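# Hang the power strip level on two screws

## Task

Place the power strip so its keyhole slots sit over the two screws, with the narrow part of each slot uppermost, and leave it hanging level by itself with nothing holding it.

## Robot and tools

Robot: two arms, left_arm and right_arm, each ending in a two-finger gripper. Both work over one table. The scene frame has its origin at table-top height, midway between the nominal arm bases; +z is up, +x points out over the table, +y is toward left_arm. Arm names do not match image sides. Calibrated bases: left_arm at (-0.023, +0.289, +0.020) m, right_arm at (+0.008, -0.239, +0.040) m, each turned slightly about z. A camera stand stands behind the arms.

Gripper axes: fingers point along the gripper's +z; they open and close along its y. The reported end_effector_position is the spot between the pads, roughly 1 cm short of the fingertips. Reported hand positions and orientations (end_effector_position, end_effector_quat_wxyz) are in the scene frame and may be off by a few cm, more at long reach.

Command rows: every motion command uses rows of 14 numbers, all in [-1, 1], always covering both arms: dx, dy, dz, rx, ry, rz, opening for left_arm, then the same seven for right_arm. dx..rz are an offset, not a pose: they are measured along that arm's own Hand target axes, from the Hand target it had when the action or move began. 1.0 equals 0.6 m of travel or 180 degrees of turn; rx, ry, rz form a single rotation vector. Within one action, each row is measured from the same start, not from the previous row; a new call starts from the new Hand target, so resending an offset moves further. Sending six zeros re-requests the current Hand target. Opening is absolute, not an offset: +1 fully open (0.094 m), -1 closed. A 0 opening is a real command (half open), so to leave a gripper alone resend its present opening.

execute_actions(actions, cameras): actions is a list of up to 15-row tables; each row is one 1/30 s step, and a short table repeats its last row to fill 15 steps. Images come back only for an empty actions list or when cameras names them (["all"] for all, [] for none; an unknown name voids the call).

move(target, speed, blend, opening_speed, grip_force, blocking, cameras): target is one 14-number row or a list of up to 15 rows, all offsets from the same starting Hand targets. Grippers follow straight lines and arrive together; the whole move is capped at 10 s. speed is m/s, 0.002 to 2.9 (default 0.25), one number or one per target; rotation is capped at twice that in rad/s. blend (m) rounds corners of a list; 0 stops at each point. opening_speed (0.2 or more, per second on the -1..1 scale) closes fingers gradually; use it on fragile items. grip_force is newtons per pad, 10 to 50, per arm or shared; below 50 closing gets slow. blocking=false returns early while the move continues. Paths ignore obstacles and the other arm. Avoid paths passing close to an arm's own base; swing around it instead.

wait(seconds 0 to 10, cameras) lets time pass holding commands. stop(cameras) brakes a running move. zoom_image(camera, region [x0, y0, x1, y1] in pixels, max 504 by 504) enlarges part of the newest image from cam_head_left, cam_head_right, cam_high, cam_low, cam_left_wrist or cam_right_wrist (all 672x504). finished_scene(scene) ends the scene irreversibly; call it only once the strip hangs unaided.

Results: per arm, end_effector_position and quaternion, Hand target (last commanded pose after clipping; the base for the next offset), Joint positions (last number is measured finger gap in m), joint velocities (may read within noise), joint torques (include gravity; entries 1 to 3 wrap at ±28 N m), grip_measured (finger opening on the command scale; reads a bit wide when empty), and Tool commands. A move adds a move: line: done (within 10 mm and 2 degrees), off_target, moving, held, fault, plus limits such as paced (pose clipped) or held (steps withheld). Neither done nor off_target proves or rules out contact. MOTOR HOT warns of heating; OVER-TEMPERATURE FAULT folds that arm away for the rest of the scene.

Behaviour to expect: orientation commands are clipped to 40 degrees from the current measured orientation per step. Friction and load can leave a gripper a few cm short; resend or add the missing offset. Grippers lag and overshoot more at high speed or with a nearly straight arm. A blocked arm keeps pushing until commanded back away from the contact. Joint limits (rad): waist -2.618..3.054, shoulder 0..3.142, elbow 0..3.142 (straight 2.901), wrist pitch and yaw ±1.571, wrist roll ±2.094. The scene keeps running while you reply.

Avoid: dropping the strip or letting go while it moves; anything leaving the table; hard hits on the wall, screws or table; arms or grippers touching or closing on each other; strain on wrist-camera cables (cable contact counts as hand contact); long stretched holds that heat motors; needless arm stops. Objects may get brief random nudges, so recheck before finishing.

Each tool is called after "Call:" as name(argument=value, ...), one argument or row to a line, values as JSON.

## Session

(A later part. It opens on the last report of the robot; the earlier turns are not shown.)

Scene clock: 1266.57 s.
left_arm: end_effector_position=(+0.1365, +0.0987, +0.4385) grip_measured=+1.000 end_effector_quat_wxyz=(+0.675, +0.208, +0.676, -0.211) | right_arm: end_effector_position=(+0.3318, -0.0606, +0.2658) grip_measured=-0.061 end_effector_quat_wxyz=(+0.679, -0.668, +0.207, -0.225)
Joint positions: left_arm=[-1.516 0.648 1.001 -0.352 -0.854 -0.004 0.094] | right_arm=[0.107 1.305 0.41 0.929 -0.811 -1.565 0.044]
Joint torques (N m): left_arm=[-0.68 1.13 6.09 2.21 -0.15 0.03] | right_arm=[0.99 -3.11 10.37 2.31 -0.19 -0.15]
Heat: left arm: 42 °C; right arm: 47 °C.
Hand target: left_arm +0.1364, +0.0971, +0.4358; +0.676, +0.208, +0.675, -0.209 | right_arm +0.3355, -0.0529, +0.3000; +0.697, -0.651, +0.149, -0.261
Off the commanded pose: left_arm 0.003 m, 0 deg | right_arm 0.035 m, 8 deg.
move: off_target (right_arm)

Call:
move(
  target=[0,0,0,0,0,0,1,0.015,0.020,0.012,-0.005,0.003,0.009,-0.3],
  speed=0.06,
)

Scene clock: 1270.77 s.
left_arm: end_effector_position=(+0.1366, +0.0988, +0.4385) grip_measured=+1.000 end_effector_quat_wxyz=(+0.675, +0.208, +0.676, -0.211) | right_arm: end_effector_position=(+0.3440, -0.0600, +0.2556) grip_measured=-0.061 end_effector_quat_wxyz=(+0.674, -0.671, +0.219, -0.219)
Joint positions: left_arm=[-1.516 0.648 1.001 -0.352 -0.855 -0.004 0.094] | right_arm=[0.107 1.376 0.435 0.946 -0.802 -1.566 0.044]
Joint torques (N m): left_arm=[-0.66 1.13 6.08 2.22 -0.12 0.03] | right_arm=[1.02 -3.48 10.13 2.39 -0.23 -0.13]
Heat: left arm: 42 °C; right arm: 49 °C.
Hand target: left_arm +0.1364, +0.0971, +0.4358; +0.676, +0.208, +0.675, -0.209 | right_arm +0.3488, -0.0517, +0.2902; +0.695, -0.653, +0.163, -0.253
Off the commanded pose: left_arm 0.003 m, 0 deg | right_arm 0.036 m, 8 deg.
move: off_target (right_arm)

Call:
move(
  target=[0,0,0,0,0,0,1,-0.003,0.006,0.013,0,0.001,0.002,-0.3],
  speed=0.04,
)

Scene clock: 1275.07 s.
left_arm: end_effector_position=(+0.1366, +0.0988, +0.4385) grip_measured=+1.000 end_effector_quat_wxyz=(+0.675, +0.208, +0.676, -0.211) | right_arm: end_effector_position=(+0.3473, -0.0531, +0.2513) grip_measured=-0.061 end_effector_quat_wxyz=(+0.672, -0.672, +0.224, -0.218)
Joint positions: left_arm=[-1.516 0.648 1.001 -0.352 -0.855 -0.004 0.094] | right_arm=[0.137 1.403 0.442 0.957 -0.767 -1.565 0.044]
Joint torques (N m): left_arm=[-0.68 1.13 6.09 2.22 -0.12 0.03] | right_arm=[1.01 -3.54 10.07 2.47 -0.27 -0.12]
Heat: left arm: 43 °C; right arm: 49 °C.
Hand target: left_arm +0.1364, +0.0971, +0.4358; +0.676, +0.208, +0.675, -0.209 | right_arm +0.3522, -0.0442, +0.2870; +0.695, -0.652, +0.167, -0.252
Off the commanded pose: left_arm 0.003 m, 0 deg | right_arm 0.037 m, 8 deg.
move: off_target (right_arm)

Call:
move(
  target=[0,0,0,0,0,0,1,0.0,-0.004,0.010,0.001,0.0,0.0,-0.3],
  speed=0.03,
)

Call:
move(
  target=[0,0,0,0,0,0,1,0.0,-0.003,0.006,0.001,0.0,0.0,-0.3],
  speed=0.03,
)

Scene clock: 1279.07 s.
left_arm: end_effector_position=(+0.1366, +0.0988, +0.4385) grip_measured=+1.000 end_effector_quat_wxyz=(+0.675, +0.208, +0.676, -0.211) | right_arm: end_effector_position=(+0.3484, -0.0522, +0.2510) grip_measured=-0.061 end_effector_quat_wxyz=(+0.672, -0.671, +0.226, -0.216)
Joint positions: left_arm=[-1.516 0.648 1.001 -0.352 -0.855 -0.004 0.094] | right_arm=[0.141 1.408 0.445 0.957 -0.762 -1.56 0.044]
Joint torques (N m): left_arm=[-0.66 1.13 6.09 2.22 -0.13 0.03] | right_arm=[2 -3.49 11 2.42 -0.12 -0.14]
Heat: left arm: 43 °C; right arm: 50 °C.
Hand target: left_arm +0.1364, +0.0971, +0.4358; +0.676, +0.208, +0.675, -0.209 | right_arm +0.3553, -0.0393, +0.2900; +0.696, -0.651, +0.166, -0.252
Off the commanded pose: left_arm 0.003 m, 0 deg | right_arm 0.042 m, 9 deg.
move: off_target (right_arm)

Scene clock: 1279.80 s.
left_arm: end_effector_position=(+0.1366, +0.0988, +0.4385) grip_measured=+1.000 end_effector_quat_wxyz=(+0.675, +0.208, +0.676, -0.211) | right_arm: end_effector_position=(+0.3487, -0.0519, +0.2511) grip_measured=-0.061 end_effector_quat_wxyz=(+0.672, -0.672, +0.227, -0.215)
Joint positions: left_arm=[-1.516 0.648 1.001 -0.352 -0.855 -0.004 0.094] | right_arm=[0.142 1.408 0.447 0.953 -0.762 -1.56 0.044]
Joint torques (N m): left_arm=[-0.66 1.11 6.09 2.22 -0.13 0.03] | right_arm=[2.65 -3.26 11.54 2.45 -0.04 -0.12]
Heat: left arm: 43 °C; right arm: 50 °C.
Hand target: left_arm +0.1364, +0.0971, +0.4358; +0.676, +0.208, +0.675, -0.209 | right_arm +0.3570, -0.0364, +0.2922; +0.697, -0.650, +0.166, -0.252
Off the commanded pose: left_arm 0.003 m, 0 deg | right_arm 0.045 m, 9 deg.
move: off_target (right_arm)

Call:
wait(
  seconds=0,
  cameras=["cam_left_wrist"],
)

Call:
zoom_image(
  camera="cam_left_wrist",
  region=[270, 130, 430, 380],
)

Call:
zoom_image(
  camera="cam_left_wrist",
  region=[280, 250, 360, 330],
)

Call:
zoom_image(
  camera="cam_left_wrist",
  region=[290, 140, 370, 220],
)

Scene clock: 1283.77 s.
left_arm: end_effector_position=(+0.1366, +0.0988, +0.4385) grip_measured=+1.000 end_effector_quat_wxyz=(+0.675, +0.208, +0.676, -0.211) | right_arm: end_effector_position=(+0.3487, -0.0519, +0.2510) grip_measured=-0.061 end_effector_quat_wxyz=(+0.672, -0.672, +0.227, -0.215)
Joint positions: left_arm=[-1.516 0.648 1.001 -0.352 -0.855 -0.004 0.094] | right_arm=[0.142 1.408 0.447 0.953 -0.762 -1.56 0.044]
Joint torques (N m): left_arm=[-0.68 1.13 6.08 2.22 -0.13 0.03] | right_arm=[2.63 -3.23 11.55 2.45 -0.03 -0.11]
Heat: left arm: 43 °C; right arm: 50 °C.
Hand target: left_arm +0.1364, +0.0971, +0.4358; +0.676, +0.208, +0.675, -0.209 | right_arm +0.3570, -0.0364, +0.2921; +0.697, -0.650, +0.166, -0.252
Tool commands: left_gripper/opening=+1.0 right_gripper/opening=-0.3
Off the commanded pose: left_arm 0.003 m, 0 deg | right_arm 0.045 m, 9 deg.
Images, in order (width x height): cam_left_wrist 672x504.

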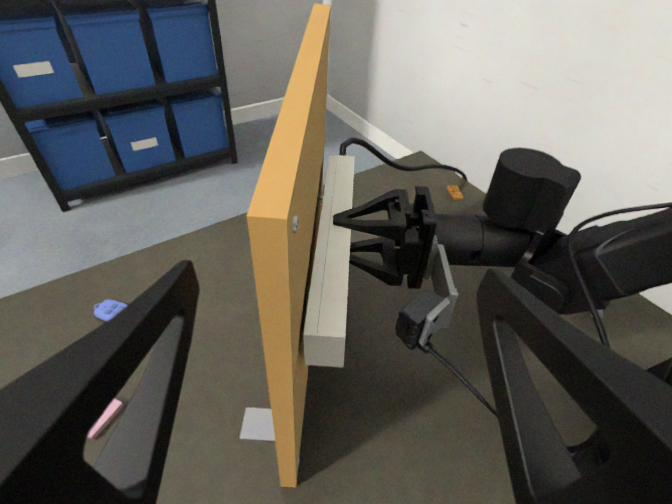

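Scaled by 2.016.

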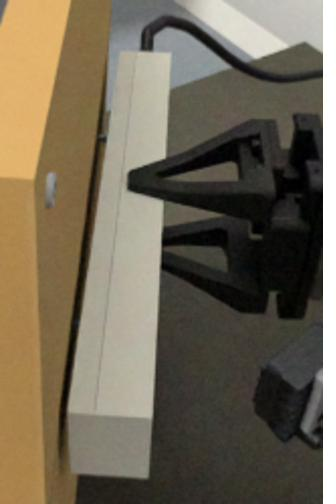

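Scaled by 6.300.

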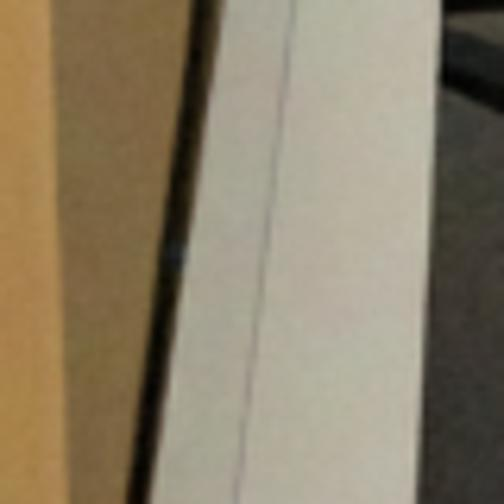

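Scaled by 6.300.

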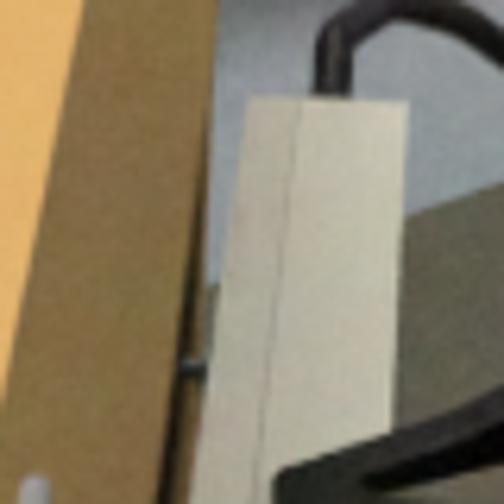

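Call:
move(
  target=[0,0,0,0,0,0,1,0.0,-0.008,0.0,0.001,-0.002,-0.008,-0.3],
  speed=0.03,
)

Call:
move(
  target=[0,0,0,0,0,0,1,0.0,-0.008,0.0,0.001,-0.002,-0.004,-0.3],
  speed=0.03,
)

Scene clock: 1299.57 s.
left_arm: end_effector_position=(+0.1366, +0.0988, +0.4385) grip_measured=+1.000 end_effector_quat_wxyz=(+0.675, +0.208, +0.676, -0.211) | right_arm: end_effector_position=(+0.3493, -0.0514, +0.2511) grip_measured=-0.061 end_effector_quat_wxyz=(+0.670, -0.673, +0.226, -0.214)
Joint positions: left_arm=[-1.516 0.648 1.001 -0.352 -0.855 -0.004 0.094] | right_arm=[0.142 1.408 0.454 0.94 -0.765 -1.564 0.044]
Joint torques (N m): left_arm=[-0.68 1.11 6.09 2.22 -0.13 0.03] | right_arm=[2.43 -4.3 11.67 2.43 -0.11 -0.28]
Heat: left arm: 43 °C; right arm: 51 °C.
Hand target: left_arm +0.1364, +0.0971, +0.4358; +0.676, +0.208, +0.675, -0.209 | right_arm +0.3564, -0.0365, +0.2970; +0.696, -0.652, +0.155, -0.259
Off the commanded pose: left_arm 0.003 m, 0 deg | right_arm 0.049 m, 10 deg.
move: off_target (right_arm)

Scene clock: 1300.27 s.
left_arm: end_effector_position=(+0.1366, +0.0988, +0.4385) grip_measured=+1.000 end_effector_quat_wxyz=(+0.675, +0.208, +0.676, -0.211) | right_arm: end_effector_position=(+0.3493, -0.0511, +0.2509) grip_measured=-0.061 end_effector_quat_wxyz=(+0.670, -0.674, +0.226, -0.212)
Joint positions: left_arm=[-1.516 0.648 1.001 -0.352 -0.855 -0.004 0.094] | right_arm=[0.142 1.408 0.456 0.935 -0.767 -1.565 0.044]
Joint torques (N m): left_arm=[-0.66 1.13 6.08 2.22 -0.12 0.03] | right_arm=[2.22 -5.35 12.15 2.32 -0.16 -0.35]
Heat: left arm: 43 °C; right arm: 51 °C.
Hand target: left_arm +0.1364, +0.0971, +0.4358; +0.676, +0.208, +0.675, -0.209 | right_arm +0.3556, -0.0366, +0.3016; +0.695, -0.653, +0.148, -0.262
Off the commanded pose: left_arm 0.003 m, 0 deg | right_arm 0.053 m, 11 deg.
move: off_target (right_arm)

Call:
move(
  target=[0,0,0,0,0,0,1,0.0,-0.008,0.0,0.002,-0.002,-0.002,-0.3],
  speed=0.03,
)

Call:
move(
  target=[0,0,0,0,0,0,1,0.0,-0.008,-0.002,0.002,0,-0.002,-0.3],
  speed=0.03,
)

Call:
move(
  target=[0,0,0,0,0,0,1,0.0,-0.008,-0.002,0.002,0,0,-0.3],
  speed=0.03,
)

Scene clock: 1312.73 s.
left_arm: end_effector_position=(+0.1366, +0.0988, +0.4385) grip_measured=+1.000 end_effector_quat_wxyz=(+0.675, +0.208, +0.676, -0.211) | right_arm: end_effector_position=(+0.3493, -0.0511, +0.2509) grip_measured=-0.061 end_effector_quat_wxyz=(+0.670, -0.676, +0.225, -0.210)
Joint positions: left_arm=[-1.516 0.648 1.001 -0.352 -0.855 -0.004 0.094] | right_arm=[0.139 1.408 0.46 0.928 -0.775 -1.568 0.044]
Joint torques (N m): left_arm=[-0.66 1.11 6.09 2.22 -0.12 0.03] | right_arm=[2.18 -6.19 12.31 2.34 -0.21 -0.33]
Heat: left arm: 43 °C; right arm: 57 °C.
Hand target: left_arm +0.1364, +0.0971, +0.4358; +0.676, +0.208, +0.675, -0.209 | right_arm +0.3547, -0.0366, +0.3063; +0.697, -0.652, +0.143, -0.262
Off the commanded pose: left_arm 0.003 m, 0 deg | right_arm 0.058 m, 12 deg.
move: off_target (right_arm)

Scene clock: 1313.60 s.
left_arm: end_effector_position=(+0.1366, +0.0988, +0.4385) grip_measured=+1.000 end_effector_quat_wxyz=(+0.675, +0.208, +0.676, -0.211) | right_arm: end_effector_position=(+0.3493, -0.0512, +0.2512) grip_measured=-0.061 end_effector_quat_wxyz=(+0.668, -0.677, +0.225, -0.210)
Joint positions: left_arm=[-1.516 0.648 1.001 -0.352 -0.855 -0.004 0.094] | right_arm=[0.139 1.402 0.463 0.913 -0.775 -1.572 0.044]
Joint torques (N m): left_arm=[-0.68 1.11 6.08 2.22 -0.12 0.03] | right_arm=[2.02 -7.09 12.22 2.44 -0.22 -0.26]
Heat: left arm: 43 °C; right arm: 57 °C.
Hand target: left_arm +0.1364, +0.0971, +0.4358; +0.676, +0.208, +0.675, -0.209 | right_arm +0.3533, -0.0378, +0.3110; +0.698, -0.650, +0.140, -0.265
Off the commanded pose: left_arm 0.003 m, 0 deg | right_arm 0.061 m, 12 deg.
move: off_target (right_arm)

Scene clock: 1314.30 s.
left_arm: end_effector_position=(+0.1366, +0.0988, +0.4385) grip_measured=+1.000 end_effector_quat_wxyz=(+0.675, +0.208, +0.676, -0.211) | right_arm: end_effector_position=(+0.3493, -0.0513, +0.2514) grip_measured=-0.061 end_effector_quat_wxyz=(+0.667, -0.679, +0.227, -0.209)
Joint positions: left_arm=[-1.516 0.648 1.001 -0.352 -0.855 -0.004 0.094] | right_arm=[0.139 1.395 0.467 0.894 -0.774 -1.576 0.044]
Joint torques (N m): left_arm=[-0.66 1.13 6.08 2.22 -0.13 0.03] | right_arm=[1.76 -7.69 12.07 2.52 -0.28 -0.21]
Heat: left arm: 43 °C; right arm: 57 °C.
Hand target: left_arm +0.1364, +0.0971, +0.4358; +0.676, +0.208, +0.675, -0.209 | right_arm +0.3517, -0.0389, +0.3156; +0.700, -0.648, +0.140, -0.265
Off the commanded pose: left_arm 0.003 m, 0 deg | right_arm 0.065 m, 13 deg.
move: off_target (right_arm)

Call:
move(
  target=[0,0,0,0,0,0,1,0.0,0.006,-0.022,0,0,0,-0.3],
  speed=0.04,
)

Scene clock: 1319.03 s.
left_arm: end_effector_position=(+0.1366, +0.0988, +0.4385) grip_measured=+1.000 end_effector_quat_wxyz=(+0.675, +0.208, +0.676, -0.211) | right_arm: end_effector_position=(+0.3493, -0.0549, +0.2584) grip_measured=-0.061 end_effector_quat_wxyz=(+0.671, -0.674, +0.219, -0.219)
Joint positions: left_arm=[-1.516 0.648 1.001 -0.352 -0.855 -0.004 0.094] | right_arm=[0.125 1.384 0.467 0.91 -0.784 -1.577 0.044]
Joint torques (N m): left_arm=[-0.68 1.13 6.09 2.22 -0.12 0.03] | right_arm=[0.08 -7.41 9.78 2.54 -0.54 -0.18]
Heat: left arm: 43 °C; right arm: 58 °C.
Hand target: left_arm +0.1364, +0.0971, +0.4358; +0.676, +0.208, +0.675, -0.209 | right_arm +0.3454, -0.0498, +0.3104; +0.700, -0.648, +0.140, -0.265
Off the commanded pose: left_arm 0.003 m, 0 deg | right_arm 0.052 m, 11 deg.
move: off_target (right_arm)

Call:
move(
  target=[0,0,0,0,0,0,1,-0.003,0.012,0.010,0,0,0.003,-0.3],
  speed=0.03,
)

Call:
move(
  target=[0,0,0,0,0,0,1,0,0.008,0.004,0,0,0.001,-0.3],
  speed=0.03,
)

Scene clock: 1323.30 s.
left_arm: end_effector_position=(+0.1366, +0.0988, +0.4385) grip_measured=+1.000 end_effector_quat_wxyz=(+0.675, +0.208, +0.676, -0.211) | right_arm: end_effector_position=(+0.3496, -0.0552, +0.2627) grip_measured=-0.061 end_effector_quat_wxyz=(+0.674, -0.670, +0.215, -0.225)
Joint positions: left_arm=[-1.516 0.648 1.001 -0.352 -0.855 -0.004 0.094] | right_arm=[0.125 1.384 0.467 0.932 -0.782 -1.572 0.044]
Joint torques (N m): left_arm=[-0.66 1.13 6.08 2.22 -0.13 0.03] | right_arm=[1.55 -4.4 9.74 2.61 -0.34 -0.15]
Heat: left arm: 44 °C; right arm: 58 °C.
Hand target: left_arm +0.1364, +0.0971, +0.4358; +0.676, +0.208, +0.675, -0.209 | right_arm +0.3485, -0.0437, +0.3038; +0.702, -0.647, +0.143, -0.262
Off the commanded pose: left_arm 0.003 m, 0 deg | right_arm 0.043 m, 10 deg.
move: off_target (right_arm)

Scene clock: 1324.20 s.
left_arm: end_effector_position=(+0.1366, +0.0988, +0.4385) grip_measured=+1.000 end_effector_quat_wxyz=(+0.675, +0.208, +0.676, -0.211) | right_arm: end_effector_position=(+0.3505, -0.0544, +0.2629) grip_measured=-0.061 end_effector_quat_wxyz=(+0.677, -0.668, +0.211, -0.226)
Joint positions: left_arm=[-1.516 0.648 1.001 -0.352 -0.855 -0.004 0.094] | right_arm=[0.126 1.398 0.467 0.956 -0.784 -1.568 0.044]
Joint torques (N m): left_arm=[-0.68 1.13 6.09 2.22 -0.13 0.03] | right_arm=[1.99 -3.58 9.62 2.64 -0.24 -0.17]
Heat: left arm: 44 °C; right arm: 57 °C.
Hand target: left_arm +0.1364, +0.0971, +0.4358; +0.676, +0.208, +0.675, -0.209 | right_arm +0.3506, -0.0416, +0.2994; +0.702, -0.647, +0.144, -0.261
Off the commanded pose: left_arm 0.003 m, 0 deg | right_arm 0.039 m, 10 deg.
move: off_target (right_arm)

Call:
move(
  target=[0,0,0,0,0,0,1,-0.005,0.012,0.003,-0.003,0,0.007,-0.3],
  speed=0.03,
)

Call:
move(
  target=[0,0,0,0,0,0,1,-0.002,0.006,0.002,-0.002,0,0.001,-0.3],
  speed=0.03,
)

Scene clock: 1328.47 s.
left_arm: end_effector_position=(+0.1366, +0.0988, +0.4385) grip_measured=+1.000 end_effector_quat_wxyz=(+0.675, +0.208, +0.676, -0.211) | right_arm: end_effector_position=(+0.3516, -0.0539, +0.2618) grip_measured=-0.061 end_effector_quat_wxyz=(+0.679, -0.666, +0.214, -0.222)
Joint positions: left_arm=[-1.516 0.648 1.001 -0.352 -0.855 -0.004 0.094] | right_arm=[0.127 1.412 0.467 0.976 -0.785 -1.554 0.044]
Joint torques (N m): left_arm=[-0.68 1.11 6.09 2.22 -0.12 0.03] | right_arm=[3 -3.41 8.85 2.57 -0.1 -0.19]
Heat: left arm: 44 °C; right arm: 57 °C.
Hand target: left_arm +0.1364, +0.0971, +0.4358; +0.676, +0.208, +0.675, -0.209 | right_arm +0.3505, -0.0382, +0.2921; +0.702, -0.649, +0.152, -0.253
Off the commanded pose: left_arm 0.003 m, 0 deg | right_arm 0.034 m, 9 deg.
move: off_target (right_arm)

Scene clock: 1329.17 s.
left_arm: end_effector_position=(+0.1366, +0.0988, +0.4385) grip_measured=+1.000 end_effector_quat_wxyz=(+0.675, +0.208, +0.676, -0.211) | right_arm: end_effector_position=(+0.3518, -0.0538, +0.2617) grip_measured=-0.061 end_effector_quat_wxyz=(+0.680, -0.665, +0.214, -0.222)
Joint positions: left_arm=[-1.516 0.648 1.001 -0.352 -0.855 -0.004 0.094] | right_arm=[0.127 1.415 0.467 0.98 -0.785 -1.553 0.044]
Joint torques (N m): left_arm=[-0.66 1.13 6.09 2.22 -0.13 0.03] | right_arm=[3.58 -3.03 8.7 2.53 0 -0.22]
Heat: left arm: 44 °C; right arm: 57 °C.
Hand target: left_arm +0.1364, +0.0971, +0.4358; +0.676, +0.208, +0.675, -0.209 | right_arm +0.3507, -0.0364, +0.2885; +0.700, -0.651, +0.154, -0.251
Off the commanded pose: left_arm 0.003 m, 0 deg | right_arm 0.032 m, 8 deg.
move: off_target (right_arm)

Call:
move(
  target=[0,0,0,0,0,0,1,-0.004,0.010,-0.004,-0.004,0,0.003,-0.3],
  speed=0.03,
)

Call:
move(
  target=[0,0,0,0,0,0,1,0,0.008,0,-0.003,0,0.001,-0.3],
  speed=0.03,
)

Scene clock: 1332.80 s.
left_arm: end_effector_position=(+0.1366, +0.0988, +0.4385) grip_measured=+1.000 end_effector_quat_wxyz=(+0.675, +0.208, +0.676, -0.211) | right_arm: end_effector_position=(+0.3518, -0.0538, +0.2617) grip_measured=-0.061 end_effector_quat_wxyz=(+0.680, -0.665, +0.214, -0.222)
Joint positions: left_arm=[-1.516 0.648 1.001 -0.352 -0.855 -0.004 0.094] | right_arm=[0.127 1.415 0.467 0.98 -0.785 -1.553 0.044]
Joint torques (N m): left_arm=[-0.68 1.13 6.11 2.22 -0.12 0.03] | right_arm=[3.6 -2.97 7.61 2.5 0 -0.27]
Heat: left arm: 44 °C; right arm: 57 °C.
Hand target: left_arm +0.1364, +0.0971, +0.4358; +0.676, +0.208, +0.675, -0.209 | right_arm +0.3483, -0.0369, +0.2821; +0.697, -0.654, +0.159, -0.247
Off the commanded pose: left_arm 0.003 m, 0 deg | right_arm 0.027 m, 7 deg.
move: off_target (right_arm)

Scene clock: 1333.70 s.
left_arm: end_effector_position=(+0.1366, +0.0988, +0.4385) grip_measured=+1.000 end_effector_quat_wxyz=(+0.675, +0.208, +0.676, -0.211) | right_arm: end_effector_position=(+0.3517, -0.0537, +0.2613) grip_measured=-0.061 end_effector_quat_wxyz=(+0.681, -0.664, +0.213, -0.222)
Joint positions: left_arm=[-1.516 0.648 1.001 -0.352 -0.855 -0.004 0.094] | right_arm=[0.127 1.421 0.464 0.994 -0.787 -1.55 0.044]
Joint torques (N m): left_arm=[-0.65 1.13 6.09 2.22 -0.12 0.03] | right_arm=[3.6 -2.61 7.56 2.41 0.03 -0.35]
Heat: left arm: 44 °C; right arm: 56 °C.
Hand target: left_arm +0.1364, +0.0971, +0.4358; +0.676, +0.208, +0.675, -0.209 | right_arm +0.3489, -0.0368, +0.2773; +0.694, -0.657, +0.161, -0.245
Off the commanded pose: left_arm 0.003 m, 0 deg | right_arm 0.023 m, 7 deg.
move: off_target (right_arm)

Call:
move(
  target=[0,0,0,0,0,0,1,-0.004,0.012,-0.005,-0.003,0,0.003,-0.3],
  speed=0.03,
)

Call:
move(
  target=[0,0,0,0,0,0,1,0,0.008,-0.002,-0.001,0,0.001,-0.3],
  speed=0.03,
)

Scene clock: 1337.00 s.
left_arm: end_effector_position=(+0.1366, +0.0988, +0.4385) grip_measured=+1.000 end_effector_quat_wxyz=(+0.675, +0.208, +0.676, -0.211) | right_arm: end_effector_position=(+0.3511, -0.0537, +0.2607) grip_measured=-0.061 end_effector_quat_wxyz=(+0.684, -0.661, +0.211, -0.224)
Joint positions: left_arm=[-1.516 0.648 1.001 -0.352 -0.855 -0.004 0.094] | right_arm=[0.127 1.432 0.456 1.028 -0.787 -1.541 0.044]
Joint torques (N m): left_arm=[-0.68 1.13 6.08 2.22 -0.12 0.03] | right_arm=[3.51 -2.85 6.53 2.18 0.02 -0.42]
Heat: left arm: 44 °C; right arm: 55 °C.
Hand target: left_arm +0.1364, +0.0971, +0.4358; +0.676, +0.208, +0.675, -0.209 | right_arm +0.3462, -0.0379, +0.2697; +0.692, -0.660, +0.165, -0.241
Off the commanded pose: left_arm 0.003 m, 0 deg | right_arm 0.019 m, 6 deg.
move: off_target (right_arm)

Scene clock: 1337.93 s.
left_arm: end_effector_position=(+0.1366, +0.0988, +0.4385) grip_measured=+1.000 end_effector_quat_wxyz=(+0.675, +0.208, +0.676, -0.211) | right_arm: end_effector_position=(+0.3510, -0.0538, +0.2602) grip_measured=-0.061 end_effector_quat_wxyz=(+0.688, -0.658, +0.209, -0.225)
Joint positions: left_arm=[-1.516 0.648 1.001 -0.352 -0.855 -0.004 0.094] | right_arm=[0.127 1.446 0.448 1.066 -0.786 -1.531 0.044]
Joint torques (N m): left_arm=[-0.66 1.13 6.08 2.22 -0.13 0.03] | right_arm=[3.21 -2.63 6.37 2.03 -0.03 -0.5]
Heat: left arm: 44 °C; right arm: 55 °C.
Hand target: left_arm +0.1364, +0.0971, +0.4358; +0.676, +0.208, +0.675, -0.209 | right_arm +0.3461, -0.0388, +0.2649; +0.692, -0.661, +0.166, -0.239
Off the commanded pose: left_arm 0.003 m, 0 deg | right_arm 0.016 m, 5 deg.
move: off_target (right_arm)

Call:
move(
  target=[0,0,0,0,0,0,1,-0.004,0.006,-0.010,-0.006,0,0.004,-0.3],
  speed=0.03,
)

Call:
move(
  target=[0,0,0,0,0,0,1,-0.002,0.006,-0.002,-0.003,0,0.002,-0.3],
  speed=0.03,
)

Scene clock: 1344.03 s.
left_arm: end_effector_position=(+0.1366, +0.0988, +0.4385) grip_measured=+1.000 end_effector_quat_wxyz=(+0.675, +0.208, +0.676, -0.211) | right_arm: end_effector_position=(+0.3476, -0.0494, +0.2494) grip_measured=-0.061 end_effector_quat_wxyz=(+0.679, -0.668, +0.213, -0.215)
Joint positions: left_arm=[-1.516 0.648 1.001 -0.352 -0.855 -0.004 0.094] | right_arm=[0.142 1.446 0.438 1.031 -0.781 -1.553 0.044]
Joint torques (N m): left_arm=[-0.66 1.13 6.09 2.22 -0.13 0.03] | right_arm=[1.2 -4.71 5.71 2.08 -0.22 -0.36]
Heat: left arm: 44 °C; right arm: 53 °C.
Hand target: left_arm +0.1364, +0.0971, +0.4358; +0.676, +0.208, +0.675, -0.209 | right_arm +0.3413, -0.0424, +0.2607; +0.687, -0.666, +0.173, -0.234
Off the commanded pose: left_arm 0.003 m, 0 deg | right_arm 0.015 m, 5 deg.
move: off_target (right_arm)

Scene clock: 1344.73 s.
left_arm: end_effector_position=(+0.1366, +0.0988, +0.4385) grip_measured=+1.000 end_effector_quat_wxyz=(+0.675, +0.208, +0.676, -0.211) | right_arm: end_effector_position=(+0.3476, -0.0494, +0.2494) grip_measured=-0.061 end_effector_quat_wxyz=(+0.679, -0.668, +0.213, -0.216)
Joint positions: left_arm=[-1.516 0.648 1.001 -0.352 -0.855 -0.004 0.094] | right_arm=[0.142 1.446 0.438 1.031 -0.781 -1.553 0.044]
Joint torques (N m): left_arm=[-0.68 1.13 6.09 2.22 -0.13 0.03] | right_arm=[1.26 -4.79 5.22 2.02 -0.22 -0.37]
Heat: left arm: 44 °C; right arm: 53 °C.
Hand target: left_arm +0.1364, +0.0971, +0.4358; +0.676, +0.208, +0.675, -0.209 | right_arm +0.3400, -0.0428, +0.2570; +0.685, -0.669, +0.176, -0.231
Off the commanded pose: left_arm 0.003 m, 0 deg | right_arm 0.013 m, 5 deg.
move: off_target (right_arm)

Call:
move(
  target=[
    [0,0,0,0,0,0,1,0,0.0,-0.02,0,0,0,-0.3],
    [0,0,0,0,0,0,1,0,-0.065,-0.02,0.012,0.0,-0.006,-0.3],
  ],
  speed=0.05,
  blend=[0.005,0],
)

Scene clock: 1353.50 s.
left_arm: end_effector_position=(+0.1366, +0.0988, +0.4385) grip_measured=+1.000 end_effector_quat_wxyz=(+0.675, +0.208, +0.676, -0.211) | right_arm: end_effector_position=(+0.3318, -0.0565, +0.2488) grip_measured=-0.061 end_effector_quat_wxyz=(+0.669, -0.678, +0.232, -0.197)
Joint positions: left_arm=[-1.516 0.648 1.001 -0.352 -0.855 -0.004 0.094] | right_arm=[0.124 1.322 0.406 0.877 -0.798 -1.555 0.044]
Joint torques (N m): left_arm=[-0.66 1.13 6.09 2.22 -0.12 0.03] | right_arm=[0.02 -7.13 9.72 2.3 -0.44 -0.17]
Heat: left arm: 44 °C; right arm: 52 °C.
Hand target: left_arm +0.1364, +0.0971, +0.4358; +0.676, +0.208, +0.675, -0.209 | right_arm +0.3302, -0.0528, +0.2954; +0.695, -0.657, +0.165, -0.240
Off the commanded pose: left_arm 0.003 m, 0 deg | right_arm 0.047 m, 10 deg.
move: off_target (right_arm)

Call:
move(
  target=[0,0,0,0,0,0,1,0.012,-0.03,0.002,0.006,0.004,-0.012,-0.3],
  speed=0.05,
)

Scene clock: 1359.30 s.
left_arm: end_effector_position=(+0.1366, +0.0988, +0.4385) grip_measured=+1.000 end_effector_quat_wxyz=(+0.675, +0.208, +0.676, -0.211) | right_arm: end_effector_position=(+0.3366, -0.0609, +0.2623) grip_measured=-0.061 end_effector_quat_wxyz=(+0.669, -0.674, +0.233, -0.209)
Joint positions: left_arm=[-1.516 0.648 1.001 -0.352 -0.855 -0.004 0.094] | right_arm=[0.111 1.292 0.438 0.831 -0.793 -1.557 0.044]
Joint torques (N m): left_arm=[-0.68 1.13 6.11 2.22 -0.12 0.03] | right_arm=[0.08 -6.93 10.65 2.37 -0.47 -0.27]
Heat: left arm: 44 °C; right arm: 53 °C.
Hand target: left_arm +0.1364, +0.0971, +0.4358; +0.676, +0.208, +0.675, -0.209 | right_arm +0.3347, -0.0561, +0.3138; +0.695, -0.652, +0.155, -0.259
Off the commanded pose: left_arm 0.003 m, 0 deg | right_arm 0.052 m, 11 deg.
move: off_target (right_arm)

Call:
move(
  target=[0,0,0,0,0,0,1,0.006,-0.004,0.017,0.006,0.0,-0.010,-0.3],
  speed=0.04,
)

Scene clock: 1363.60 s.
left_arm: end_effector_position=(+0.1366, +0.0988, +0.4385) grip_measured=+1.000 end_effector_quat_wxyz=(+0.675, +0.208, +0.676, -0.211) | right_arm: end_effector_position=(+0.3417, -0.0609, +0.2761) grip_measured=-0.061 end_effector_quat_wxyz=(+0.673, -0.667, +0.219, -0.231)
Joint positions: left_arm=[-1.516 0.648 1.001 -0.352 -0.855 -0.004 0.094] | right_arm=[0.115 1.29 0.464 0.844 -0.777 -1.571 0.044]
Joint torques (N m): left_arm=[-0.66 1.11 6.11 2.22 -0.12 0.03] | right_arm=[1.29 -3.11 11 2.56 -0.42 -0.29]
Heat: left arm: 44 °C; right arm: 54 °C.
Hand target: left_arm +0.1364, +0.0971, +0.4358; +0.676, +0.208, +0.675, -0.209 | right_arm +0.3429, -0.0497, +0.3177; +0.697, -0.648, +0.142, -0.271
Off the commanded pose: left_arm 0.003 m, 0 deg | right_arm 0.043 m, 11 deg.
move: off_target (right_arm)

Call:
move(
  target=[0,0,0,0,0,0,1,-0.004,0.026,0.006,-0.002,-0.003,0.008,-0.3],
  speed=0.05,
)

Scene clock: 1367.57 s.
left_arm: end_effector_position=(+0.1366, +0.0988, +0.4385) grip_measured=+1.000 end_effector_quat_wxyz=(+0.675, +0.208, +0.676, -0.211) | right_arm: end_effector_position=(+0.3469, -0.0554, +0.2666) grip_measured=-0.061 end_effector_quat_wxyz=(+0.675, -0.668, +0.216, -0.226)
Joint positions: left_arm=[-1.516 0.648 1.001 -0.352 -0.855 -0.004 0.094] | right_arm=[0.128 1.358 0.464 0.913 -0.776 -1.569 0.044]
Joint torques (N m): left_arm=[-0.66 1.11 6.09 2.23 -0.12 0.03] | right_arm=[1.17 -3.69 9.61 2.62 -0.4 -0.15]
Heat: left arm: 44 °C; right arm: 54 °C.
Hand target: left_arm +0.1364, +0.0971, +0.4358; +0.676, +0.208, +0.675, -0.209 | right_arm +0.3460, -0.0451, +0.3025; +0.699, -0.650, +0.148, -0.259
Off the commanded pose: left_arm 0.003 m, 0 deg | right_arm 0.037 m, 9 deg.
move: off_target (right_arm)

Call:
move(
  target=[
    [0,0,0,0,0,0,1,-0.002,0.012,0.012,-0.002,0,0.008,-0.3],
    [0,0,0,0,0,0,1,-0.005,0.05,0.014,-0.008,0,0.011,-0.3],
  ],
  speed=0.03,
  blend=[0.01,0],
)

Scene clock: 1373.87 s.
left_arm: end_effector_position=(+0.1366, +0.0988, +0.4385) grip_measured=+1.000 end_effector_quat_wxyz=(+0.675, +0.208, +0.676, -0.211) | right_arm: end_effector_position=(+0.3496, -0.0520, +0.2614) grip_measured=-0.061 end_effector_quat_wxyz=(+0.690, -0.658, +0.208, -0.216)
Joint positions: left_arm=[-1.516 0.648 1.001 -0.352 -0.855 -0.004 0.094] | right_arm=[0.128 1.444 0.454 1.057 -0.801 -1.52 0.044]
Joint torques (N m): left_arm=[-0.68 1.11 6.08 2.22 -0.13 0.03] | right_arm=[3.7 -1.77 8.64 2.1 0.28 -0.56]
Heat: left arm: 44 °C; right arm: 53 °C.
Hand target: left_arm +0.1364, +0.0971, +0.4358; +0.676, +0.208, +0.675, -0.209 | right_arm +0.3532, -0.0359, +0.2735; +0.696, -0.656, +0.162, -0.245
Off the commanded pose: left_arm 0.003 m, 0 deg | right_arm 0.021 m, 6 deg.
move: off_target (right_arm); blend cut to 0.0064 m at target 1

Call:
move(
  target=[
    [0,0,0,0,0,0,1,0,0.0,-0.010,-0.005,0.003,0,-0.3],
    [0,0,0,0,0,0,1,0,0.035,-0.010,-0.012,0.003,0.003,-0.3],
  ],
  speed=0.03,
  blend=[0.005,0],
)

Scene clock: 1379.50 s.
left_arm: end_effector_position=(+0.1366, +0.0988, +0.4385) grip_measured=+1.000 end_effector_quat_wxyz=(+0.675, +0.208, +0.676, -0.211) | right_arm: end_effector_position=(+0.3493, -0.0525, +0.2596) grip_measured=-0.061 end_effector_quat_wxyz=(+0.698, -0.650, +0.204, -0.220)
Joint positions: left_arm=[-1.516 0.648 1.001 -0.352 -0.855 -0.004 0.094] | right_arm=[0.126 1.482 0.436 1.149 -0.801 -1.499 0.044]
Joint torques (N m): left_arm=[-0.66 1.13 6.09 2.22 -0.12 0.03] | right_arm=[2.82 -1.58 7.05 1.52 0.22 -0.95]
Heat: left arm: 44 °C; right arm: 53 °C.
Hand target: left_arm +0.1364, +0.0971, +0.4358; +0.676, +0.208, +0.675, -0.209 | right_arm +0.3526, -0.0405, +0.2521; +0.683, -0.667, +0.173, -0.242
Off the commanded pose: left_arm 0.003 m, 0 deg | right_arm 0.014 m, 5 deg.
move: off_target (right_arm); blend cut to 0.0038 m at target 1

Call:
wait(
  seconds=0,
  cameras=["cam_left_wrist","cam_head_right"],
)

Call:
zoom_image(
  camera="cam_left_wrist",
  region=[270, 130, 430, 380],
)

Call:
zoom_image(
  camera="cam_left_wrist",
  region=[280, 250, 360, 330],
)

Call:
zoom_image(
  camera="cam_left_wrist",
  region=[290, 140, 370, 220],
)

Scene clock: 1384.93 s.
left_arm: end_effector_position=(+0.1366, +0.0988, +0.4385) grip_measured=+1.000 end_effector_quat_wxyz=(+0.675, +0.208, +0.676, -0.211) | right_arm: end_effector_position=(+0.3493, -0.0525, +0.2596) grip_measured=-0.061 end_effector_quat_wxyz=(+0.698, -0.650, +0.204, -0.220)
Joint positions: left_arm=[-1.516 0.648 1.001 -0.352 -0.855 -0.004 0.094] | right_arm=[0.126 1.482 0.436 1.149 -0.801 -1.499 0.044]
Joint torques (N m): left_arm=[-0.68 1.13 6.09 2.22 -0.13 0.03] | right_arm=[2.85 -1.46 7.08 1.51 0.2 -0.95]
Heat: left arm: 44 °C; right arm: 52 °C.
Hand target: left_arm +0.1364, +0.0971, +0.4358; +0.676, +0.208, +0.675, -0.209 | right_arm +0.3526, -0.0405, +0.2521; +0.683, -0.667, +0.173, -0.242
Tool commands: left_gripper/opening=+1.0 right_gripper/opening=-0.3
Off the commanded pose: left_arm 0.003 m, 0 deg | right_arm 0.014 m, 5 deg.
Images, in order (width x height): cam_head_right 672x504, cam_left_wrist 672x504.

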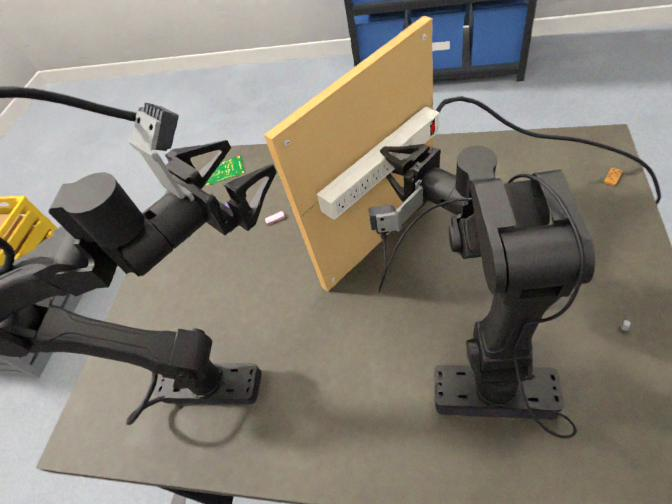

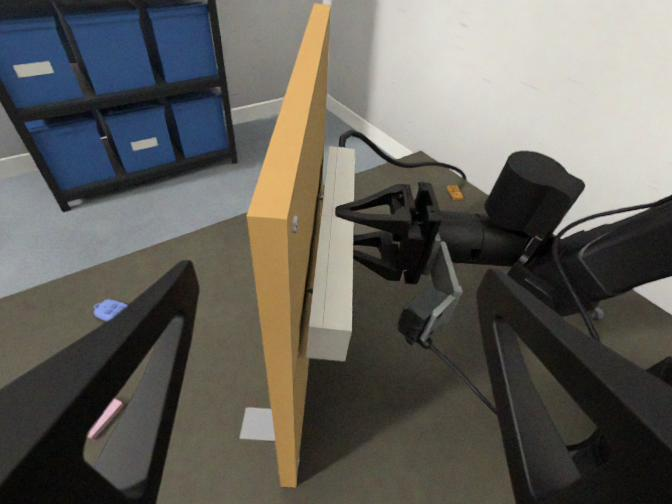

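Scaled by 2.016.

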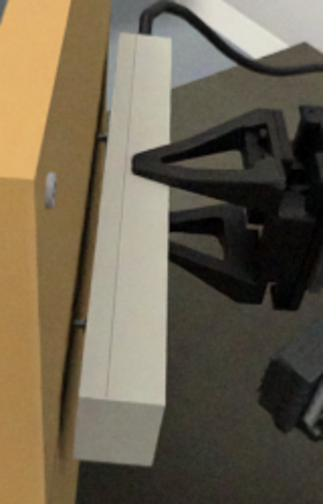

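Scaled by 6.300.

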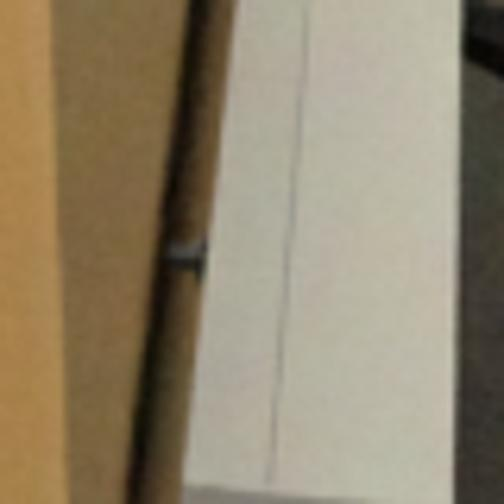

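Scaled by 6.300.

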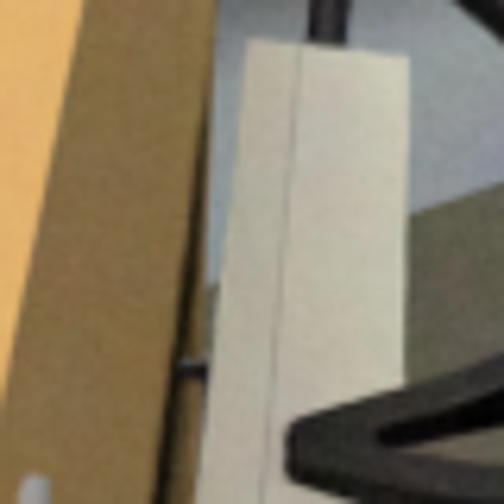

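Call:
move(
  target=[
    [0,0,0,0,0,0,1,0,-0.024,0,0.008,0,-0.001,-0.3],
    [0,0,0,0,0,0,1,-0.002,-0.024,-0.016,0.010,0,-0.002,-0.3],
  ],
  speed=0.04,
)

Scene clock: 1412.00 s.
left_arm: end_effector_position=(+0.1366, +0.0988, +0.4385) grip_measured=+1.000 end_effector_quat_wxyz=(+0.675, +0.208, +0.676, -0.211) | right_arm: end_effector_position=(+0.3490, -0.0528, +0.2597) grip_measured=-0.061 end_effector_quat_wxyz=(+0.699, -0.650, +0.204, -0.219)
Joint positions: left_arm=[-1.516 0.648 1.001 -0.352 -0.855 -0.004 0.094] | right_arm=[0.124 1.481 0.435 1.15 -0.803 -1.496 0.044]
Joint torques (N m): left_arm=[-0.68 1.13 6.09 2.22 -0.13 0.03] | right_arm=[1.24 -5.53 5.71 1.63 0 -0.7]
Heat: left arm: 44 °C; right arm: 49 °C.
Hand target: left_arm +0.1364, +0.0971, +0.4358; +0.676, +0.208, +0.675, -0.209 | right_arm +0.3448, -0.0476, +0.2659; +0.693, -0.656, +0.167, -0.247
Off the commanded pose: left_arm 0.003 m, 0 deg | right_arm 0.009 m, 5 deg.
move: off_target (right_arm)

Call:
move(
  target=[0,0,0,0,0,0,1,-0.001,0.01,-0.006,-0.005,0,0.003,-0.3],
  speed=0.03,
)

Scene clock: 1414.93 s.
left_arm: end_effector_position=(+0.1366, +0.0988, +0.4385) grip_measured=+1.000 end_effector_quat_wxyz=(+0.675, +0.208, +0.676, -0.211) | right_arm: end_effector_position=(+0.3487, -0.0528, +0.2593) grip_measured=-0.061 end_effector_quat_wxyz=(+0.699, -0.650, +0.204, -0.219)
Joint positions: left_arm=[-1.516 0.648 1.001 -0.352 -0.855 -0.004 0.094] | right_arm=[0.124 1.481 0.434 1.151 -0.804 -1.496 0.044]
Joint torques (N m): left_arm=[-0.68 1.13 6.09 2.22 -0.13 0.03] | right_arm=[0.47 -5.57 4.86 1.55 -0.1 -0.74]
Heat: left arm: 44 °C; right arm: 49 °C.
Hand target: left_arm +0.1364, +0.0971, +0.4358; +0.676, +0.208, +0.675, -0.209 | right_arm +0.3430, -0.0502, +0.2595; +0.689, -0.661, +0.172, -0.242
Off the commanded pose: left_arm 0.003 m, 0 deg | right_arm 0.006 m, 5 deg.
move: off_target (right_arm)

Call:
move(
  target=[0,0,0,0,0,0,1,-0.001,0.010,0,-0.012,0,0.003,-0.3],
  speed=0.03,
)

Scene clock: 1418.70 s.
left_arm: end_effector_position=(+0.1366, +0.0988, +0.4385) grip_measured=+1.000 end_effector_quat_wxyz=(+0.675, +0.208, +0.676, -0.211) | right_arm: end_effector_position=(+0.3491, -0.0536, +0.2318) grip_measured=-0.061 end_effector_quat_wxyz=(+0.665, -0.682, +0.222, -0.208)
Joint positions: left_arm=[-1.516 0.648 1.001 -0.352 -0.855 -0.004 0.094] | right_arm=[0.124 1.471 0.431 0.997 -0.797 -1.589 0.044]
Joint torques (N m): left_arm=[-0.68 1.13 6.09 2.22 -0.13 0.03] | right_arm=[0.75 -7.2 5.68 2.17 -0.17 -0.24]
Heat: left arm: 44 °C; right arm: 49 °C.
Hand target: left_arm +0.1364, +0.0971, +0.4358; +0.676, +0.208, +0.675, -0.209 | right_arm +0.3432, -0.0498, +0.2536; +0.678, -0.673, +0.180, -0.236
Off the commanded pose: left_arm 0.003 m, 0 deg | right_arm 0.023 m, 6 deg.
move: off_target (right_arm)

Call:
move(
  target=[0,0,0,0,0,0,1,-0.004,-0.035,-0.008,0.012,0.002,-0.008,-0.3],
  speed=0.05,
)

Call:
move(
  target=[0,0,0,0,0,0,1,0,-0.012,0,0.004,0,-0.001,-0.3],
  speed=0.05,
)

Scene clock: 1423.53 s.
left_arm: end_effector_position=(+0.1366, +0.0988, +0.4385) grip_measured=+1.000 end_effector_quat_wxyz=(+0.675, +0.208, +0.676, -0.211) | right_arm: end_effector_position=(+0.3469, -0.0563, +0.2457) grip_measured=-0.061 end_effector_quat_wxyz=(+0.667, -0.676, +0.221, -0.221)
Joint positions: left_arm=[-1.516 0.648 1.001 -0.352 -0.855 -0.004 0.094] | right_arm=[0.124 1.411 0.431 0.965 -0.779 -1.586 0.044]
Joint torques (N m): left_arm=[-0.66 1.11 6.09 2.22 -0.13 0.03] | right_arm=[0.58 -7.72 5.85 2.28 -0.35 -0.15]
Heat: left arm: 44 °C; right arm: 49 °C.
Hand target: left_arm +0.1364, +0.0971, +0.4358; +0.676, +0.208, +0.675, -0.209 | right_arm +0.3369, -0.0520, +0.2743; +0.687, -0.662, +0.169, -0.250
Off the commanded pose: left_arm 0.003 m, 0 deg | right_arm 0.031 m, 7 deg.
move: off_target (right_arm)

Scene clock: 1424.33 s.
left_arm: end_effector_position=(+0.1366, +0.0988, +0.4385) grip_measured=+1.000 end_effector_quat_wxyz=(+0.675, +0.208, +0.676, -0.211) | right_arm: end_effector_position=(+0.3457, -0.0567, +0.2495) grip_measured=-0.061 end_effector_quat_wxyz=(+0.670, -0.673, +0.222, -0.221)
Joint positions: left_arm=[-1.516 0.648 1.001 -0.352 -0.855 -0.004 0.094] | right_arm=[0.124 1.395 0.431 0.956 -0.777 -1.577 0.044]
Joint torques (N m): left_arm=[-0.68 1.13 6.09 2.22 -0.13 0.03] | right_arm=[0.62 -7.75 6.37 2.27 -0.36 -0.15]
Heat: left arm: 44 °C; right arm: 49 °C.
Hand target: left_arm +0.1364, +0.0971, +0.4358; +0.676, +0.208, +0.675, -0.209 | right_arm +0.3360, -0.0520, +0.2814; +0.690, -0.658, +0.167, -0.252
Off the commanded pose: left_arm 0.003 m, 0 deg | right_arm 0.034 m, 8 deg.
move: off_target (right_arm)

Call:
move(
  target=[0,0,0,0,0,0,1,-0.001,-0.006,0.014,0.002,0,0.001,-0.3],
  speed=0.04,
)

Scene clock: 1428.00 s.
left_arm: end_effector_position=(+0.1366, +0.0988, +0.4385) grip_measured=+1.000 end_effector_quat_wxyz=(+0.675, +0.208, +0.676, -0.211) | right_arm: end_effector_position=(+0.3460, -0.0532, +0.2484) grip_measured=-0.061 end_effector_quat_wxyz=(+0.669, -0.673, +0.229, -0.219)
Joint positions: left_arm=[-1.516 0.648 1.001 -0.352 -0.855 -0.004 0.094] | right_arm=[0.143 1.395 0.431 0.951 -0.752 -1.57 0.044]
Joint torques (N m): left_arm=[-0.68 1.13 6.08 2.23 -0.13 0.03] | right_arm=[1.22 -6.91 7.88 2.36 -0.35 -0.16]
Heat: left arm: 44 °C; right arm: 49 °C.
Hand target: left_arm +0.1364, +0.0971, +0.4358; +0.676, +0.208, +0.675, -0.209 | right_arm +0.3398, -0.0449, +0.2855; +0.693, -0.655, +0.167, -0.251
Off the commanded pose: left_arm 0.003 m, 0 deg | right_arm 0.039 m, 9 deg.
move: off_target (right_arm)

Call:
move(
  target=[0,0,0,0,0,0,1,0.001,-0.012,0.004,0.005,-0.002,-0.004,-0.3],
  speed=0.04,
)

Call:
move(
  target=[0,0,0,0,0,0,1,0.001,-0.010,0.003,0.003,0,-0.002,-0.3],
  speed=0.04,
)

Scene clock: 1431.70 s.
left_arm: end_effector_position=(+0.1366, +0.0988, +0.4385) grip_measured=+1.000 end_effector_quat_wxyz=(+0.675, +0.208, +0.676, -0.211) | right_arm: end_effector_position=(+0.3460, -0.0532, +0.2484) grip_measured=-0.061 end_effector_quat_wxyz=(+0.669, -0.673, +0.229, -0.219)
Joint positions: left_arm=[-1.516 0.648 1.001 -0.352 -0.855 -0.004 0.094] | right_arm=[0.143 1.395 0.431 0.951 -0.752 -1.569 0.044]
Joint torques (N m): left_arm=[-0.68 1.11 6.09 2.22 -0.13 0.03] | right_arm=[1.37 -7.16 8.96 2.42 -0.41 -0.16]
Heat: left arm: 44 °C; right arm: 49 °C.
Hand target: left_arm +0.1364, +0.0971, +0.4358; +0.676, +0.208, +0.675, -0.209 | right_arm +0.3407, -0.0433, +0.2929; +0.697, -0.652, +0.159, -0.255
Off the commanded pose: left_arm 0.003 m, 0 deg | right_arm 0.046 m, 10 deg.
move: off_target (right_arm)

Scene clock: 1432.40 s.
left_arm: end_effector_position=(+0.1366, +0.0988, +0.4385) grip_measured=+1.000 end_effector_quat_wxyz=(+0.675, +0.208, +0.676, -0.211) | right_arm: end_effector_position=(+0.3457, -0.0526, +0.2482) grip_measured=-0.061 end_effector_quat_wxyz=(+0.669, -0.673, +0.230, -0.217)
Joint positions: left_arm=[-1.516 0.648 1.001 -0.352 -0.855 -0.004 0.094] | right_arm=[0.145 1.395 0.431 0.95 -0.752 -1.565 0.044]
Joint torques (N m): left_arm=[-0.66 1.11 6.08 2.22 -0.12 0.03] | right_arm=[1.44 -7.92 9.7 2.41 -0.37 -0.16]
Heat: left arm: 44 °C; right arm: 49 °C.
Hand target: left_arm +0.1364, +0.0971, +0.4358; +0.676, +0.208, +0.675, -0.209 | right_arm +0.3413, -0.0423, +0.2991; +0.699, -0.649, +0.155, -0.258
Off the commanded pose: left_arm 0.003 m, 0 deg | right_arm 0.052 m, 11 deg.
move: off_target (right_arm)

Call:
execute_actions(
  actions=[
    [[0,0,0,0,0,0,1,0,-0.02,0,0,0,0,-0.3],[0,0,0,0,0,0,1,0,-0.02,0,0,0,0,-0.3],[0,0,0,0,0,0,1,0,-0.02,0,0,0,0,-0.3],[0,0,0,0,0,0,1,0,0.02,0,0,0,0,-0.3],[0,0,0,0,0,0,1,0,0.02,0,0,0,0,-0.3],[0,0,0,0,0,0,1,0,0.02,0,0,0,0,-0.3],[0,0,0,0,0,0,1,0,-0.02,0,0,0,0,-0.3],[0,0,0,0,0,0,1,0,-0.02,0,0,0,0,-0.3],[0,0,0,0,0,0,1,0,-0.02,0,0,0,0,-0.3],[0,0,0,0,0,0,1,0,0.01,0,0,0,0,-0.3],[0,0,0,0,0,0,1,0,0.01,0,0,0,0,-0.3],[0,0,0,0,0,0,1,0,0.01,0,0,0,0,-0.3],[0,0,0,0,0,0,1,0,-0.01,0,0,0,0,-0.3],[0,0,0,0,0,0,1,0,-0.01,0,0,0,0,-0.3],[0,0,0,0,0,0,1,0,0,0,0,0,0,-0.3]],
  ],
)

Scene clock: 1444.93 s.
left_arm: end_effector_position=(+0.1366, +0.0988, +0.4385) grip_measured=+1.000 end_effector_quat_wxyz=(+0.675, +0.208, +0.676, -0.211) | right_arm: end_effector_position=(+0.3443, -0.0524, +0.2587) grip_measured=-0.061 end_effector_quat_wxyz=(+0.672, -0.669, +0.226, -0.223)
Joint positions: left_arm=[-1.516 0.648 1.001 -0.352 -0.855 -0.004 0.094] | right_arm=[0.148 1.362 0.44 0.927 -0.746 -1.562 0.044]
Joint torques (N m): left_arm=[-0.66 1.13 6.08 2.22 -0.13 0.02] | right_arm=[1.22 -5.12 9.37 2.52 -0.43 -0.21]
Heat: left arm: 44 °C; right arm: 51 °C.
Hand target: left_arm +0.1364, +0.0971, +0.4358; +0.676, +0.208, +0.675, -0.209 | right_arm +0.3413, -0.0423, +0.2991; +0.699, -0.649, +0.155, -0.257
Off the commanded pose: left_arm 0.003 m, 0 deg | right_arm 0.042 m, 10 deg.

Call:
execute_actions(
  actions=[
    [[0,0,0,0,0,0,1,0.005,0.033,0.006,0,0.002,0,-0.3],[0,0,0,0,0,0,1,0.005,0.033,0.006,0,0.002,0,-0.3],[0,0,0,0,0,0,1,0.005,0.033,0.006,0,0.002,0,-0.3],[0,0,0,0,0,0,1,0.011,-0.007,0.006,0,0.002,0,-0.3],[0,0,0,0,0,0,1,0.011,-0.007,0.006,0,0.002,0,-0.3],[0,0,0,0,0,0,1,0.011,-0.007,0.006,0,0.002,0,-0.3],[0,0,0,0,0,0,1,0.000,0.033,0.008,0,0.002,0,-0.3],[0,0,0,0,0,0,1,0.000,0.033,0.008,0,0.002,0,-0.3],[0,0,0,0,0,0,1,0.000,0.033,0.008,0,0.002,0,-0.3],[0,0,0,0,0,0,1,0.009,0.001,0.008,0,0.002,0,-0.3],[0,0,0,0,0,0,1,0.009,0.001,0.008,0,0.002,0,-0.3],[0,0,0,0,0,0,1,0.009,0.001,0.008,0,0.002,0,-0.3],[0,0,0,0,0,0,1,0.002,0.023,0.008,0,0.002,0,-0.3],[0,0,0,0,0,0,1,0.002,0.023,0.008,0,0.002,0,-0.3],[0,0,0,0,0,0,1,0.005,0.013,0.008,0,0.002,0,-0.3]],
  ],
)

Scene clock: 1454.73 s.
left_arm: end_effector_position=(+0.1366, +0.0988, +0.4385) grip_measured=+1.000 end_effector_quat_wxyz=(+0.675, +0.208, +0.676, -0.211) | right_arm: end_effector_position=(+0.3483, -0.0479, +0.2531) grip_measured=-0.061 end_effector_quat_wxyz=(+0.675, -0.670, +0.220, -0.220)
Joint positions: left_arm=[-1.516 0.648 1.001 -0.352 -0.855 -0.004 0.094] | right_arm=[0.157 1.415 0.447 0.977 -0.749 -1.562 0.044]
Joint torques (N m): left_arm=[-0.66 1.13 6.09 2.22 -0.12 0.03] | right_arm=[1.22 -5.59 8.96 2.49 -0.21 -0.2]
Heat: left arm: 44 °C; right arm: 51 °C.
Hand target: left_arm +0.1364, +0.0971, +0.4358; +0.676, +0.208, +0.675, -0.209 | right_arm +0.3477, -0.0397, +0.2922; +0.699, -0.648, +0.158, -0.260
Off the commanded pose: left_arm 0.003 m, 0 deg | right_arm 0.040 m, 9 deg.

Call:
execute_actions(
  actions=[
    [[0,0,0,0,0,0,1,0.003,0.012,0.008,0,0,0,-0.3],[0,0,0,0,0,0,1,0.003,0.012,0.008,0,0,0,-0.3],[0,0,0,0,0,0,1,0.003,0.012,0.008,0,0,0,-0.3],[0,0,0,0,0,0,1,0.003,-0.012,0.008,0,0,0,-0.3],[0,0,0,0,0,0,1,0.003,-0.012,0.008,0,0,0,-0.3],[0,0,0,0,0,0,1,0.003,-0.012,0.008,0,0,0,-0.3],[0,0,0,0,0,0,1,-0.003,0.012,0.008,0,0,0,-0.3],[0,0,0,0,0,0,1,-0.003,0.012,0.008,0,0,0,-0.3],[0,0,0,0,0,0,1,-0.003,0.012,0.008,0,0,0,-0.3],[0,0,0,0,0,0,1,0.003,-0.008,0.008,0,0,0,-0.3],[0,0,0,0,0,0,1,0.003,-0.008,0.008,0,0,0,-0.3],[0,0,0,0,0,0,1,0.003,-0.008,0.008,0,0,0,-0.3],[0,0,0,0,0,0,1,0,0.006,0.008,0,0,0,-0.3],[0,0,0,0,0,0,1,0,0.006,0.008,0,0,0,-0.3],[0,0,0,0,0,0,1,0,0,0.008,0,0,0,-0.3]],
  ],
  cameras=["cam_left_wrist"],
)

Call:
zoom_image(
  camera="cam_left_wrist",
  region=[280, 250, 360, 330],
)

Call:
zoom_image(
  camera="cam_left_wrist",
  region=[290, 140, 370, 220],
)

Scene clock: 1464.03 s.
left_arm: end_effector_position=(+0.1366, +0.0988, +0.4385) grip_measured=+1.000 end_effector_quat_wxyz=(+0.675, +0.208, +0.676, -0.211) | right_arm: end_effector_position=(+0.3483, -0.0476, +0.2531) grip_measured=-0.061 end_effector_quat_wxyz=(+0.675, -0.669, +0.220, -0.220)
Joint positions: left_arm=[-1.516 0.648 1.001 -0.352 -0.855 -0.004 0.094] | right_arm=[0.158 1.417 0.447 0.98 -0.749 -1.56 0.044]
Joint torques (N m): left_arm=[-0.68 1.11 6.09 2.22 -0.13 0.03] | right_arm=[2.13 -4.93 9.87 2.42 -0.09 -0.22]
Heat: left arm: 44 °C; right arm: 51 °C.
Hand target: left_arm +0.1364, +0.0971, +0.4358; +0.676, +0.208, +0.675, -0.209 | right_arm +0.3503, -0.0357, +0.2928; +0.699, -0.648, +0.157, -0.259
Off the commanded pose: left_arm 0.003 m, 0 deg | right_arm 0.041 m, 9 deg.
Images, in order (width x height): cam_left_wrist 672x504.

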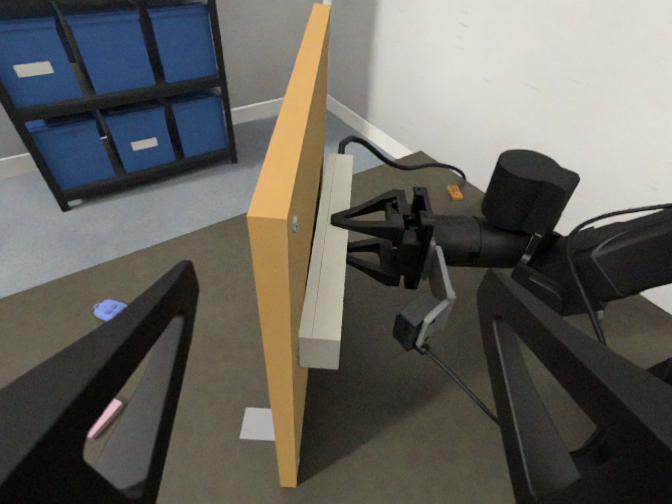

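Scaled by 6.300.

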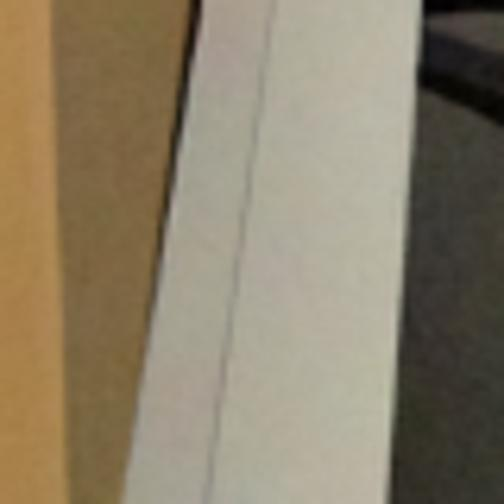

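Scaled by 6.300.

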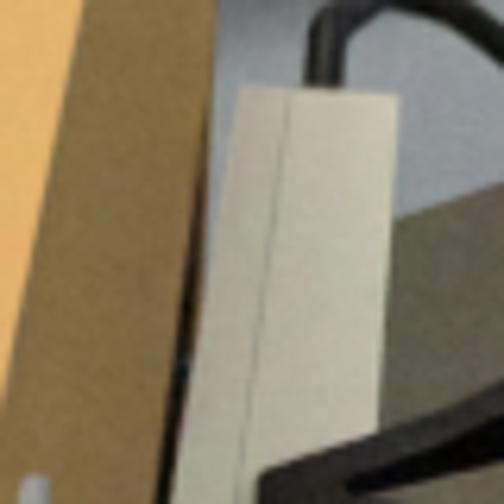

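Call:
execute_actions(
  actions=[
    [[0,0,0,0,0,0,1,0,0,0.003,0,-0.012,-0.014,-0.3],[0,0,0,0,0,0,1,0,0,0.003,0,-0.012,-0.014,-0.3],[0,0,0,0,0,0,1,0,0,0.003,0,-0.012,-0.014,-0.3],[0,0,0,0,0,0,1,0,0,0.003,0,-0.012,0.006,-0.3],[0,0,0,0,0,0,1,0,0,0.003,0,-0.012,0.006,-0.3],[0,0,0,0,0,0,1,0,0,0.003,0,-0.012,0.006,-0.3],[0,0,0,0,0,0,1,0,0,0.003,0,-0.012,-0.018,-0.3],[0,0,0,0,0,0,1,0,0,0.003,0,-0.012,-0.018,-0.3],[0,0,0,0,0,0,1,0,0,0.003,0,-0.012,-0.018,-0.3],[0,0,0,0,0,0,1,0,0,0.003,0,-0.012,0.006,-0.3],[0,0,0,0,0,0,1,0,0,0.003,0,-0.012,0.006,-0.3],[0,0,0,0,0,0,1,0,0,0.003,0,-0.012,0.006,-0.3],[0,0,0,0,0,0,1,0,0,0.003,0,-0.012,-0.012,-0.3],[0,0,0,0,0,0,1,0,0,0.003,0,-0.012,-0.012,-0.3],[0,0,0,0,0,0,1,0,0,0.003,0,-0.012,-0.004,-0.3]],
  ],
  cameras=["cam_left_wrist"],
)

Call:
zoom_image(
  camera="cam_left_wrist",
  region=[280, 250, 360, 330],
)

Call:
zoom_image(
  camera="cam_left_wrist",
  region=[290, 140, 370, 220],
)

Scene clock: 1479.60 s.
left_arm: end_effector_position=(+0.1366, +0.0988, +0.4385) grip_measured=+1.000 end_effector_quat_wxyz=(+0.675, +0.208, +0.676, -0.211) | right_arm: end_effector_position=(+0.3479, -0.0475, +0.2524) grip_measured=-0.061 end_effector_quat_wxyz=(+0.673, -0.672, +0.216, -0.221)
Joint positions: left_arm=[-1.516 0.648 1.001 -0.352 -0.855 -0.004 0.094] | right_arm=[0.156 1.417 0.448 0.975 -0.755 -1.574 0.044]
Joint torques (N m): left_arm=[-0.66 1.13 6.08 2.22 -0.13 0.03] | right_arm=[1.03 -3.44 11.41 2.44 -0.59 -0.27]
Heat: left arm: 44 °C; right arm: 51 °C.
Hand target: left_arm +0.1364, +0.0971, +0.4358; +0.676, +0.208, +0.675, -0.209 | right_arm +0.3513, -0.0343, +0.2929; +0.700, -0.654, +0.140, -0.252
Off the commanded pose: left_arm 0.003 m, 0 deg | right_arm 0.043 m, 10 deg.
Images, in order (width x height): cam_left_wrist 672x504.

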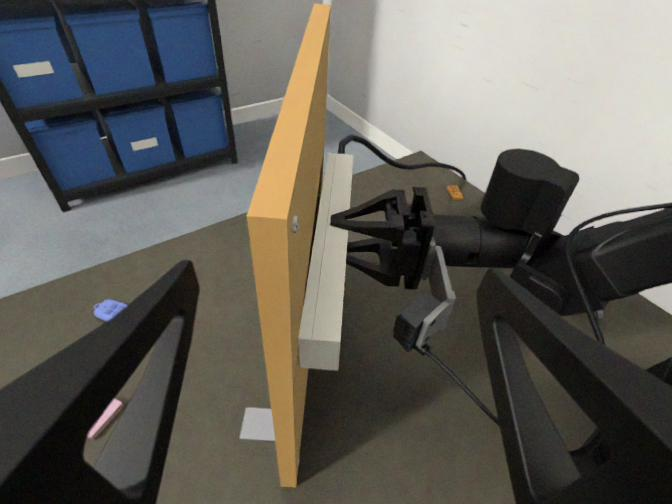

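Scaled by 6.300.

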